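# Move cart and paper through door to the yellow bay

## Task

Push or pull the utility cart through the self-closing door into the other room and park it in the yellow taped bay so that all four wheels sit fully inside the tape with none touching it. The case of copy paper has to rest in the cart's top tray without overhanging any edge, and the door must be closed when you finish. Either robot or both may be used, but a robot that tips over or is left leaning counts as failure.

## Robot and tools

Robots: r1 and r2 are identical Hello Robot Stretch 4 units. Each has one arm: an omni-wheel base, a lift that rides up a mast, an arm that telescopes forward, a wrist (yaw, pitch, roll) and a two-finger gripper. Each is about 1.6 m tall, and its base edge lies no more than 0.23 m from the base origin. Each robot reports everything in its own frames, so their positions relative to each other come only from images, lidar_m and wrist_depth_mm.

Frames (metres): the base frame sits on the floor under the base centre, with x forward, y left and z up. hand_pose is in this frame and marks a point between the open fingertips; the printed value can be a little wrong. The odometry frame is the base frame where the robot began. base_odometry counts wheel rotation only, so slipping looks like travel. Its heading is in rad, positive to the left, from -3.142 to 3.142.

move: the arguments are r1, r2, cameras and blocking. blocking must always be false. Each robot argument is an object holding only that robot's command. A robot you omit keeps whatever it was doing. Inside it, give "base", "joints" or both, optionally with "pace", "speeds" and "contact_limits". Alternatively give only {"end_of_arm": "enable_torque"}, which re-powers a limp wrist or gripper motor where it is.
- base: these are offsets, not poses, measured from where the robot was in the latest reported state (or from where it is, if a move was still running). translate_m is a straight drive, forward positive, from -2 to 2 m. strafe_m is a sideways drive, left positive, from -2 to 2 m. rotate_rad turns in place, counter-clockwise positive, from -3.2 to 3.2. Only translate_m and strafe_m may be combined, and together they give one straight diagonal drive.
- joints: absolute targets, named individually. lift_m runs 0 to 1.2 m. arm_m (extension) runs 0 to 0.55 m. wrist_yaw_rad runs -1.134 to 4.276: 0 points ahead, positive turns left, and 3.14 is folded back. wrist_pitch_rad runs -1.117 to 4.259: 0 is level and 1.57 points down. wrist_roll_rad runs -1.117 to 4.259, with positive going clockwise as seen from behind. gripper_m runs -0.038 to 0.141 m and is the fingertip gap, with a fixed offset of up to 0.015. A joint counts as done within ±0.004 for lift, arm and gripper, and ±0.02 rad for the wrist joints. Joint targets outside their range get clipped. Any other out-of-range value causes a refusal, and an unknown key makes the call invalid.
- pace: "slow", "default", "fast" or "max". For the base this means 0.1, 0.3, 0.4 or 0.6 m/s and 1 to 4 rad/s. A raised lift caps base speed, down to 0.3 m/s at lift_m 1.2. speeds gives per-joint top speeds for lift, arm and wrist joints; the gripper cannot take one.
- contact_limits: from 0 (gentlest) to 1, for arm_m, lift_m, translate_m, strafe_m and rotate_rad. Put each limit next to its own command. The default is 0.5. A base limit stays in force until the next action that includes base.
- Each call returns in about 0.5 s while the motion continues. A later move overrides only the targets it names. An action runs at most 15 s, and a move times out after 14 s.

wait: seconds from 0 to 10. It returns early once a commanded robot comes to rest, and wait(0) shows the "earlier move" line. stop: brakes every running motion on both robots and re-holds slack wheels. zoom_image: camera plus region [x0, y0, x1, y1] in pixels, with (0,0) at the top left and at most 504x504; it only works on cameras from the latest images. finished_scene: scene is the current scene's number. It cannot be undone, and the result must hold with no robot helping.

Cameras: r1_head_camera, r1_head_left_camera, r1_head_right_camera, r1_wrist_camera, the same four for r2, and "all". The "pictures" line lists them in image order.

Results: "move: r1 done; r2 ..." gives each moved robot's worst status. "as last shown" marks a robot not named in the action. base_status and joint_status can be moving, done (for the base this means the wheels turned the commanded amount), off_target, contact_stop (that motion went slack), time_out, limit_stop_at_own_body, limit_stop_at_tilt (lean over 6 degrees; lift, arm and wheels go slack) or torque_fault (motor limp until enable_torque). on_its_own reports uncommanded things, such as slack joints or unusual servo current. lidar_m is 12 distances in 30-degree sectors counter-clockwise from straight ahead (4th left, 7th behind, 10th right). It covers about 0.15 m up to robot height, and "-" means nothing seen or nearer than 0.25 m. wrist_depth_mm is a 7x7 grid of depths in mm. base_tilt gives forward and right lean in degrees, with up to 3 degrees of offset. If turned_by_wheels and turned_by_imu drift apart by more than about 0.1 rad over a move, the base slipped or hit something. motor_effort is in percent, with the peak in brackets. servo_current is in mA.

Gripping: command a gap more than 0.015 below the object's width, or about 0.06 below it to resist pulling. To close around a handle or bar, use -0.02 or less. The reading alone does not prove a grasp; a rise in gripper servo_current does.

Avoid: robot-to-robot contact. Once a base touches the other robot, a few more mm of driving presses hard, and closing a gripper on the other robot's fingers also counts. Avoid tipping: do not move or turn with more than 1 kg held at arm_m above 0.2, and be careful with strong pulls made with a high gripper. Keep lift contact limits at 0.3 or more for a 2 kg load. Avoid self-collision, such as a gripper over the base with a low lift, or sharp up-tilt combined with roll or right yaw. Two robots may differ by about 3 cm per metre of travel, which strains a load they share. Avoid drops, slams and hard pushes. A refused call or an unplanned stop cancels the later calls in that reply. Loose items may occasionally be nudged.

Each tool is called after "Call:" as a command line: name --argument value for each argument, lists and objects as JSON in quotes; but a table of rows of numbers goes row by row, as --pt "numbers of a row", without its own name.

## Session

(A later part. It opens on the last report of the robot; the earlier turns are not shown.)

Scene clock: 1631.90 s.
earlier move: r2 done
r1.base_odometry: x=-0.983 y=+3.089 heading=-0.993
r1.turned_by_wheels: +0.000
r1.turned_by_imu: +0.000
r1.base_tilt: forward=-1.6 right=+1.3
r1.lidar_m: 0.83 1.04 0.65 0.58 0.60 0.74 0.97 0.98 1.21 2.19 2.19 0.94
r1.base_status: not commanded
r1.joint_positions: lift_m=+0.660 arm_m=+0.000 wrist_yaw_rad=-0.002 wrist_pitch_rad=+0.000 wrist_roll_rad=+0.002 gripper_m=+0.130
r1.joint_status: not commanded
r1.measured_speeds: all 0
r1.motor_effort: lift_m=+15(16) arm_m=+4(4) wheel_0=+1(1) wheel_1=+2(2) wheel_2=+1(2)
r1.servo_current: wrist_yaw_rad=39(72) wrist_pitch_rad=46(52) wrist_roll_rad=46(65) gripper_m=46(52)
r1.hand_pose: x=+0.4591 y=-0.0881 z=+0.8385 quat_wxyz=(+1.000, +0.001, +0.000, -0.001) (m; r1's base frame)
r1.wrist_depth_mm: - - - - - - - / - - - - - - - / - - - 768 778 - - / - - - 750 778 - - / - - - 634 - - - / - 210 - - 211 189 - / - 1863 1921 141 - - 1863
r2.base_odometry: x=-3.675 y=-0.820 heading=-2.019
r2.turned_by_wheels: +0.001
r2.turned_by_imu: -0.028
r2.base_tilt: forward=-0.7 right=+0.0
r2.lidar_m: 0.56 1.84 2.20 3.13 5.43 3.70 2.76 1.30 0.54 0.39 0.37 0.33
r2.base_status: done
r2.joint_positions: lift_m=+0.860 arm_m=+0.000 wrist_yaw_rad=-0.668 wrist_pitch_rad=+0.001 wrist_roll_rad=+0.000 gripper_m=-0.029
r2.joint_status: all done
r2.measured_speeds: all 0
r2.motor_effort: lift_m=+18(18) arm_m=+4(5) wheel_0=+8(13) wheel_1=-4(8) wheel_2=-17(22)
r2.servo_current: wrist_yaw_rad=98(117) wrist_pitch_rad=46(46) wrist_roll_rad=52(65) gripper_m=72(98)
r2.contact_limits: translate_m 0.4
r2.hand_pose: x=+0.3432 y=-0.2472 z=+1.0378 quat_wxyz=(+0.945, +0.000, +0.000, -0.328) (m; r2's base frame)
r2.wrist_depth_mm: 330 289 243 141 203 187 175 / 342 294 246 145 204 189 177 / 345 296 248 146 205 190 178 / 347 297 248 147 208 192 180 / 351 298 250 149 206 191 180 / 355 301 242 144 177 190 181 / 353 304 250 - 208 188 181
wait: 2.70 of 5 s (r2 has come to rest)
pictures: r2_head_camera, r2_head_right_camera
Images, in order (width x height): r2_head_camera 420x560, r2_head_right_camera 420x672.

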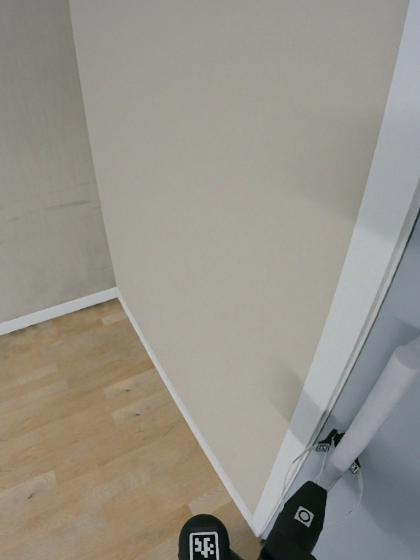

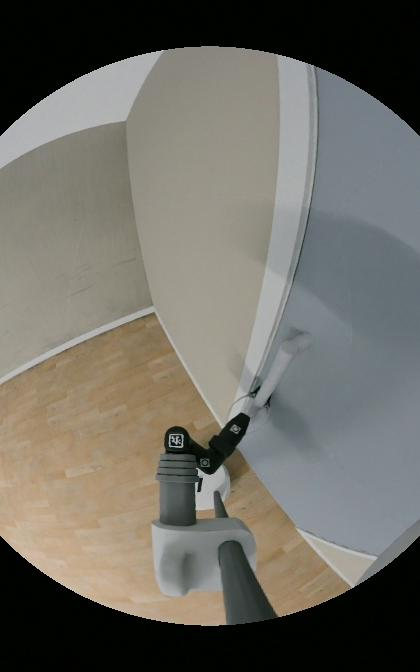

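Appears shut or nearly. Check from r1, then open the gripper.

Call:
move --r2 '{"base":{"translate_m":0.03,"strafe_m":-0.04},"pace":"slow","contact_limits":{"translate_m":0.2}}' --blocking false --cameras '[]'

Call:
wait --seconds 2 --cameras '["r1_head_right_camera","r2_head_right_camera"]'

Call:
zoom_image --camera "r1_head_right_camera" --region '[280, 140, 420, 360]'

Scene clock: 1636.93 s.
move: r2 contact_stop
r1: as last shown
r1.lidar_m: 0.83 1.02 0.64 0.56 0.58 0.75 0.95 0.98 1.22 2.18 2.19 0.95
r1.motor_effort: lift_m=+15(16) arm_m=+4(4) wheel_0=+0(1) wheel_1=+2(2) wheel_2=+1(1)
r1.servo_current: wrist_yaw_rad=46(59) wrist_pitch_rad=39(52) wrist_roll_rad=39(72) gripper_m=46(46)
r1.wrist_depth_mm: - - - - - - - / - - - - - - - / - - - 778 768 - - / - - - 750 768 - - / - - - 634 - - - / - 210 - - 210 189 - / - 1921 1863 141 - - 1921
r2.base_odometry: x=-3.685 y=-0.821 heading=-2.026
r2.turned_by_wheels: -0.007
r2.turned_by_imu: +0.014
r2.base_tilt: forward=-0.8 right=+0.1
r2.lidar_m: 0.59 1.89 2.19 3.14 5.43 3.57 2.75 1.23 0.52 0.35 0.36 0.33
r2.base_status: translate_m contact_stop; strafe_m contact_stop
r2.joint_positions: lift_m=+0.860 arm_m=+0.000 wrist_yaw_rad=-0.671 wrist_pitch_rad=+0.001 wrist_roll_rad=+0.000 gripper_m=-0.029
r2.joint_status: not commanded
r2.measured_speeds: translate_m=-0.015 strafe_m=-0.006 rotate_rad=-0.075 lift_m=+0.000 arm_m=+0.000 wrist_yaw_rad=-0.001 wrist_pitch_rad=+0.000 wrist_roll_rad=+0.000
r2.on_its_own: the wheels are slack since a contact_stop
r2.motor_effort: lift_m=+18(18) arm_m=+3(4) wheel_0=+6(11) wheel_1=-3(9) wheel_2=-9(22)
r2.servo_current: wrist_yaw_rad=117(124) wrist_pitch_rad=39(46) wrist_roll_rad=39(52) gripper_m=72(72)
r2.contact_limits: translate_m 0.2
r2.hand_pose: x=+0.3424 y=-0.2478 z=+1.0378 quat_wxyz=(+0.944, +0.000, +0.000, -0.329) (m; r2's base frame)
r2.wrist_depth_mm: 336 291 244 141 200 187 175 / 345 293 245 150 201 189 176 / 342 296 247 152 201 190 178 / 351 301 248 236 203 191 179 / 353 301 251 145 203 191 179 / 359 306 240 143 174 188 180 / 357 307 246 - 208 196 181
pictures: none
No camera images: "cameras" was empty.

not run: a stop that you did not command came earlier in this reply.

This scene's latest camera images include none from r1_head_right_camera. They are from: r2_head_camera, r2_head_right_camera. r1_head_right_camera's image comes with the result of a call that names it in "cameras".

Shut. Hold wheels, open gripper.

Call:
stop --cameras '["r1_head_right_camera","r2_head_right_camera"]'

Call:
zoom_image --camera "r1_head_right_camera" --region '[280, 140, 420, 360]'

Call:
move --r2 '{"joints":{"gripper_m":0.12}}' --blocking false --cameras '[]'

Call:
wait --seconds 3 --cameras '["r2_head_camera"]'

Scene clock: 1642.30 s.
earlier move: r2 contact_stop
stop: r2's wheels hold again
r1.base_odometry: x=-0.983 y=+3.089 heading=-0.993
r1.turned_by_wheels: +0.000
r1.turned_by_imu: +0.000
r1.base_tilt: forward=-1.6 right=+1.3
r1.lidar_m: 0.82 1.04 0.64 0.59 0.57 0.72 0.97 0.98 1.18 2.17 2.21 0.97
r1.base_status: not commanded
r1.joint_positions: lift_m=+0.660 arm_m=+0.000 wrist_yaw_rad=-0.002 wrist_pitch_rad=+0.000 wrist_roll_rad=+0.002 gripper_m=+0.130
r1.joint_status: not commanded
r1.measured_speeds: all 0
r1.motor_effort: lift_m=+15(16) arm_m=+3(4) wheel_0=+1(1) wheel_1=+2(2) wheel_2=+1(1)
r1.servo_current: wrist_yaw_rad=46(59) wrist_pitch_rad=39(52) wrist_roll_rad=59(72) gripper_m=46(46)
r1.hand_pose: x=+0.4591 y=-0.0881 z=+0.8385 quat_wxyz=(+1.000, +0.001, +0.000, -0.001) (m; r1's base frame)
r1.wrist_depth_mm: - - - - - - - / - - - - - - - / - - - 768 778 - - / - - - 741 778 - - / - - - 627 - - - / - 210 - - 210 188 - / - 1921 1863 142 - - 1921
r2.base_odometry: x=-3.679 y=-0.810 heading=-2.060
r2.turned_by_wheels: -0.033
r2.turned_by_imu: -0.032
r2.base_tilt: forward=-0.7 right=+0.1
r2.lidar_m: 0.55 1.66 2.20 3.06 5.44 3.76 2.73 1.39 0.51 0.41 0.36 0.33
r2.base_status: translate_m contact_stop (by the wheels' count: -0.007 of +0.030); strafe_m contact_stop (by the wheels' count: -0.008 of -0.040)
r2.joint_positions: lift_m=+0.860 arm_m=+0.000 wrist_yaw_rad=-0.661 wrist_pitch_rad=+0.001 wrist_roll_rad=+0.000 gripper_m=-0.029
r2.joint_status: not commanded
r2.measured_speeds: all 0
r2.motor_effort: lift_m=+18(18) arm_m=+4(4) wheel_0=+0(11) wheel_1=+0(9) wheel_2=+0(22)
r2.servo_current: wrist_yaw_rad=65(124) wrist_pitch_rad=39(46) wrist_roll_rad=46(52) gripper_m=72(78)
r2.contact_limits: translate_m 0.2
r2.hand_pose: x=+0.3447 y=-0.2461 z=+1.0378 quat_wxyz=(+0.946, +0.000, +0.000, -0.325) (m; r2's base frame)
r2.wrist_depth_mm: 334 291 247 143 206 187 175 / 345 294 248 144 207 189 176 / 342 297 248 147 211 190 178 / 351 298 249 148 211 191 179 / 349 298 251 148 209 191 179 / 359 306 183 149 180 190 180 / 357 315 255 - 208 188 181
pictures: r1_head_right_camera, r2_head_right_camera
Images, in order (width x height): r1_head_right_camera 420x672, r2_head_right_camera 420x672.

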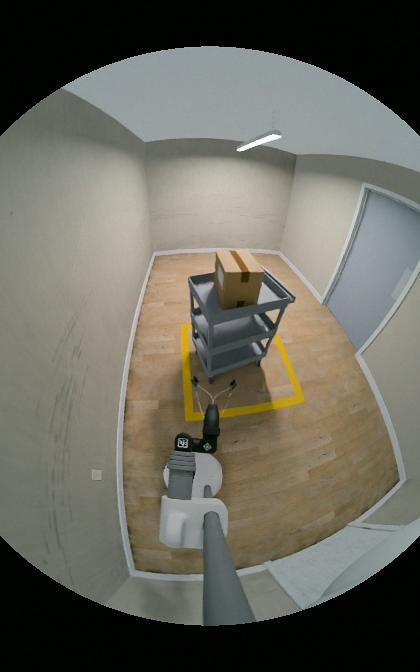

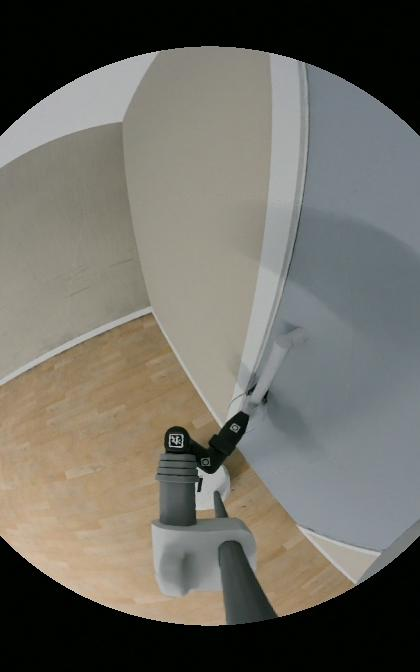

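Scaled by 2.291 from the camera's 420x672 image, which has a finer 600x960 frame.

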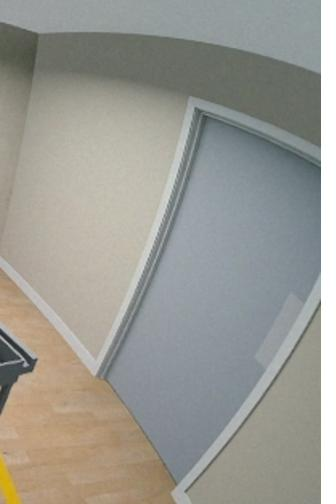

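Scene clock: 1642.80 s.
move: r2 moving
r1: as last shown
r1.base_tilt: forward=-1.6 right=+1.2
r1.lidar_m: 0.82 1.03 0.64 0.57 0.57 0.75 0.98 0.96 1.20 2.19 2.20 0.94
r1.motor_effort: lift_m=+15(16) arm_m=+4(4) wheel_0=+1(1) wheel_1=+2(2) wheel_2=+1(2)
r1.servo_current: wrist_yaw_rad=33(65) wrist_pitch_rad=39(46) wrist_roll_rad=65(65) gripper_m=46(52)
r1.wrist_depth_mm: - - - - - - - / - - - - - - - / - - - 768 768 - - / - - - 750 778 - - / - - - 634 - - - / - 211 - - 210 189 - / - 1921 1863 142 - - -
r2.base_odometry: x=-3.679 y=-0.810 heading=-2.059
r2.turned_by_wheels: +0.000
r2.turned_by_imu: +0.001
r2.base_tilt: forward=-0.7 right=+0.0
r2.lidar_m: 0.56 1.68 2.20 3.07 5.41 3.75 2.74 1.39 0.55 0.38 0.35 0.34
r2.base_status: not commanded
r2.joint_positions: lift_m=+0.860 arm_m=+0.000 wrist_yaw_rad=-0.661 wrist_pitch_rad=+0.001 wrist_roll_rad=+0.000 gripper_m=-0.003
r2.joint_status: gripper_m moving
r2.measured_speeds: translate_m=+0.000 strafe_m=+0.001 rotate_rad=+0.002 lift_m=+0.000 arm_m=+0.000 wrist_yaw_rad=+0.000 wrist_pitch_rad=+0.000 wrist_roll_rad=+0.000
r2.motor_effort: lift_m=+18(18) arm_m=+4(4) wheel_0=+4(4) wheel_1=+0(0) wheel_2=+0(1)
r2.servo_current: wrist_yaw_rad=65(78) wrist_pitch_rad=39(46) wrist_roll_rad=46(59) gripper_m=104(104)
r2.contact_limits: translate_m 0.2
r2.hand_pose: x=+0.3447 y=-0.2461 z=+1.0378 quat_wxyz=(+0.946, +0.000, +0.000, -0.325) (m; r2's base frame)
r2.wrist_depth_mm: 343 294 248 147 209 190 177 / 349 298 250 147 210 190 178 / 342 300 250 150 213 191 179 / 353 300 251 151 213 194 180 / 357 304 253 151 212 194 182 / 362 307 187 152 181 195 182 / 357 310 254 - 213 190 183
pictures: none
No camera images: "cameras" was empty.

Scene clock: 1644.53 s.
earlier move: r2 done
r1.base_odometry: x=-0.983 y=+3.089 heading=-0.993
r1.turned_by_wheels: +0.000
r1.turned_by_imu: +0.000
r1.base_tilt: forward=-1.6 right=+1.3
r1.lidar_m: 0.82 1.01 0.64 0.57 0.59 0.74 0.98 0.97 1.21 2.16 2.20 0.94
r1.base_status: not commanded
r1.joint_positions: lift_m=+0.660 arm_m=+0.000 wrist_yaw_rad=-0.002 wrist_pitch_rad=+0.000 wrist_roll_rad=+0.002 gripper_m=+0.130
r1.joint_status: not commanded
r1.measured_speeds: all 0
r1.motor_effort: lift_m=+15(16) arm_m=+4(4) wheel_0=+1(1) wheel_1=+2(2) wheel_2=+1(2)
r1.servo_current: wrist_yaw_rad=52(65) wrist_pitch_rad=39(52) wrist_roll_rad=33(72) gripper_m=46(52)
r1.hand_pose: x=+0.4591 y=-0.0881 z=+0.8385 quat_wxyz=(+1.000, +0.001, +0.000, -0.001) (m; r1's base frame)
r1.wrist_depth_mm: - - - - - - - / - - - - - - - / - - - 768 768 - - / - - - 759 768 - - / - - - 627 - - - / - 209 - - 209 189 - / - 1921 1863 142 - - 1921
r2.base_odometry: x=-3.679 y=-0.810 heading=-2.059
r2.turned_by_wheels: +0.000
r2.turned_by_imu: +0.000
r2.base_tilt: forward=-0.7 right=+0.0
r2.lidar_m: 0.57 1.65 2.19 3.07 5.43 3.76 2.74 1.37 0.54 0.41 0.36 0.33
r2.base_status: not commanded
r2.joint_positions: lift_m=+0.860 arm_m=+0.000 wrist_yaw_rad=-0.662 wrist_pitch_rad=+0.001 wrist_roll_rad=+0.000 gripper_m=+0.120
r2.joint_status: all done
r2.measured_speeds: all 0
r2.motor_effort: lift_m=+18(18) arm_m=+4(4) wheel_0=+8(8) wheel_1=+0(1) wheel_2=-2(2)
r2.servo_current: wrist_yaw_rad=78(78) wrist_pitch_rad=46(46) wrist_roll_rad=39(59) gripper_m=46(137)
r2.contact_limits: translate_m 0.2
r2.hand_pose: x=+0.3447 y=-0.2462 z=+1.0378 quat_wxyz=(+0.946, +0.000, +0.000, -0.325) (m; r2's base frame)
r2.wrist_depth_mm: 345 294 250 148 210 191 178 / 347 298 251 148 211 191 179 / 345 301 251 150 215 193 181 / 353 301 252 151 214 196 182 / 357 306 255 152 215 195 182 / 362 307 191 153 185 196 184 / 359 312 253 - 214 190 184
wait: 1.73 of 3 s (r2 has come to rest)
pictures: r2_head_camera
Images, in order (width x height): r2_head_camera 420x560.

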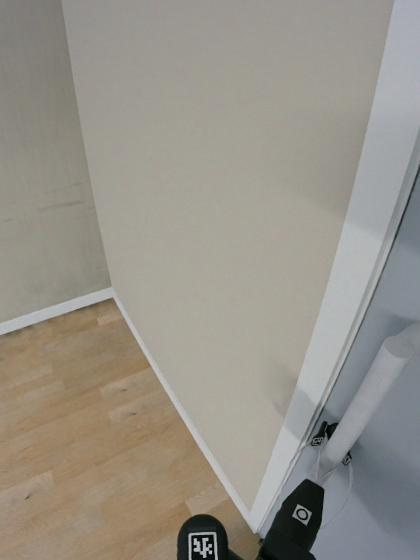

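Call:
move --r2 '{"base":{"translate_m":-0.158,"strafe_m":0.122},"pace":"slow","contact_limits":{"translate_m":0.3}}' --blocking false --cameras '[]'

Call:
wait --seconds 4 --cameras '["r2_head_camera","r1_head_right_camera"]'

Call:
zoom_image --camera "r1_head_right_camera" --region '[280, 140, 420, 360]'

Call:
zoom_image --camera "r2_head_camera" --region '[220, 100, 420, 540]'

Scene clock: 1649.50 s.
move: r2 moving
r1: as last shown
r1.base_tilt: forward=-1.5 right=+1.3
r1.lidar_m: 0.83 1.06 0.66 0.58 0.57 0.76 0.97 0.99 1.20 2.19 2.20 0.94
r1.motor_effort: lift_m=+16(16) arm_m=+4(4) wheel_0=+1(1) wheel_1=+2(2) wheel_2=+1(2)
r1.servo_current: wrist_yaw_rad=39(65) wrist_pitch_rad=46(52) wrist_roll_rad=20(59) gripper_m=39(46)
r1.wrist_depth_mm: - - - - - - - / - - - - - - - / - - - 778 759 - - / - - - 750 778 - - / - - - 634 - - - / - 210 - - 208 189 - / - 1921 1863 141 - - 1921
r2.base_odometry: x=-3.667 y=-0.805 heading=-2.059
r2.turned_by_wheels: +0.001
r2.turned_by_imu: +0.001
r2.base_tilt: forward=-0.7 right=+0.0
r2.lidar_m: 0.58 1.71 2.23 3.07 5.40 3.76 2.75 1.41 0.55 0.40 0.37 0.35
r2.base_status: translate_m moving; strafe_m moving
r2.joint_positions: lift_m=+0.860 arm_m=+0.000 wrist_yaw_rad=-0.656 wrist_pitch_rad=+0.001 wrist_roll_rad=+0.000 gripper_m=+0.120
r2.joint_status: not commanded
r2.measured_speeds: translate_m=-0.043 strafe_m=+0.034 rotate_rad=+0.001 lift_m=+0.000 arm_m=+0.000 wrist_yaw_rad=+0.000 wrist_pitch_rad=+0.000 wrist_roll_rad=+0.000
r2.motor_effort: lift_m=+18(18) arm_m=+4(4) wheel_0=-3(9) wheel_1=+4(5) wheel_2=+7(7)
r2.servo_current: wrist_yaw_rad=46(72) wrist_pitch_rad=39(46) wrist_roll_rad=46(65) gripper_m=52(59)
r2.contact_limits: translate_m 0.3
r2.hand_pose: x=+0.3461 y=-0.2452 z=+1.0378 quat_wxyz=(+0.947, +0.000, +0.000, -0.322) (m; r2's base frame)
r2.wrist_depth_mm: 364 314 260 156 216 200 185 / 375 317 262 157 219 199 186 / 377 317 265 159 219 200 187 / 379 320 266 160 219 202 187 / 377 325 266 161 222 202 186 / 384 329 196 160 216 204 190 / 389 330 270 - 224 199 191
pictures: none
No camera images: "cameras" was empty.

Scene clock: 1652.20 s.
earlier move: r2 done
r1.base_odometry: x=-0.983 y=+3.089 heading=-0.993
r1.turned_by_wheels: +0.000
r1.turned_by_imu: +0.000
r1.base_tilt: forward=-1.6 right=+1.3
r1.lidar_m: 0.83 1.03 0.65 0.56 0.55 0.74 0.96 0.98 1.23 2.18 2.21 0.96
r1.base_status: not commanded
r1.joint_positions: lift_m=+0.660 arm_m=+0.000 wrist_yaw_rad=-0.002 wrist_pitch_rad=+0.000 wrist_roll_rad=+0.002 gripper_m=+0.130
r1.joint_status: not commanded
r1.measured_speeds: all 0
r1.motor_effort: lift_m=+15(16) arm_m=+4(4) wheel_0=+0(1) wheel_1=+2(2) wheel_2=+1(2)
r1.servo_current: wrist_yaw_rad=33(72) wrist_pitch_rad=33(52) wrist_roll_rad=52(72) gripper_m=46(52)
r1.hand_pose: x=+0.4591 y=-0.0881 z=+0.8385 quat_wxyz=(+1.000, +0.001, +0.000, -0.001) (m; r1's base frame)
r1.wrist_depth_mm: - - - - - - - / - - - - - - - / - - - 768 788 - - / - - - 750 768 - - / - - - 627 - - - / - 211 - - 210 189 - / - 1863 1921 141 - - 1983
r2.base_odometry: x=-3.498 y=-0.728 heading=-2.059
r2.turned_by_wheels: +0.000
r2.turned_by_imu: +0.000
r2.base_tilt: forward=-0.7 right=+0.1
r2.lidar_m: 0.80 2.17 2.28 3.18 5.24 3.57 2.65 2.06 0.78 0.59 0.55 0.52
r2.base_status: done
r2.joint_positions: lift_m=+0.860 arm_m=+0.000 wrist_yaw_rad=-0.650 wrist_pitch_rad=+0.001 wrist_roll_rad=+0.000 gripper_m=+0.120
r2.joint_status: not commanded
r2.measured_speeds: all 0
r2.motor_effort: lift_m=+18(19) arm_m=+4(4) wheel_0=-3(9) wheel_1=+4(7) wheel_2=+7(12)
r2.servo_current: wrist_yaw_rad=46(72) wrist_pitch_rad=39(46) wrist_roll_rad=39(65) gripper_m=59(65)
r2.contact_limits: translate_m 0.3
r2.hand_pose: x=+0.3475 y=-0.2442 z=+1.0378 quat_wxyz=(+0.948, +0.000, +0.000, -0.319) (m; r2's base frame)
r2.wrist_depth_mm: - - 469 404 382 347 320 / - - 452 342 387 349 324 / - - 455 439 387 353 325 / - - 459 442 387 353 327 / - - 455 445 394 355 330 / - 186 197 349 199 345 330 / - - - - 384 357 334
wait: 2.70 of 4 s (r2 has come to rest)
pictures: r1_head_right_camera, r2_head_camera
Images, in order (width x height): r1_head_right_camera 420x672, r2_head_camera 420x560.

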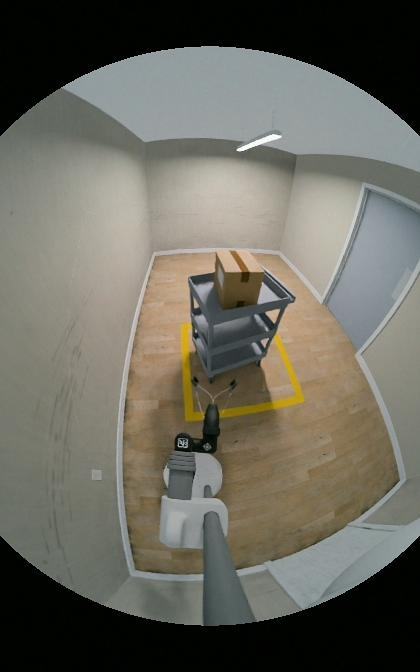

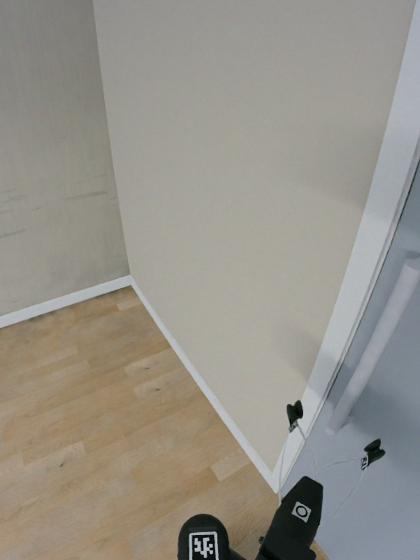

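Scaled by 2.291 from the camera's 420x672 image, which has a finer 600x960 frame.

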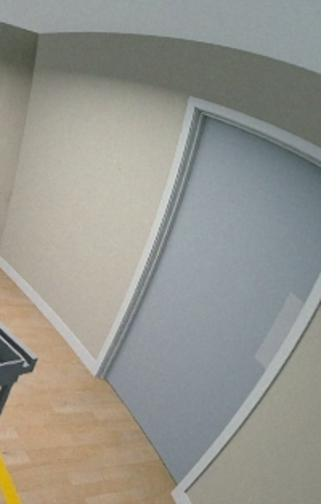

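Scaled by 1.145 from the camera's 420x560 image, which has a finer 1200x1600 frame.

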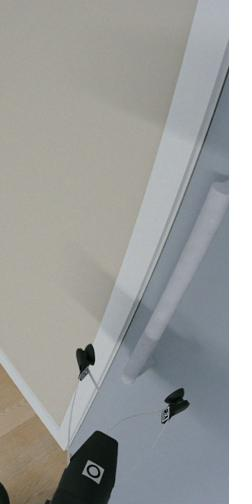

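Call:
finished_scene --scene 2

The scene is finished: the task was done.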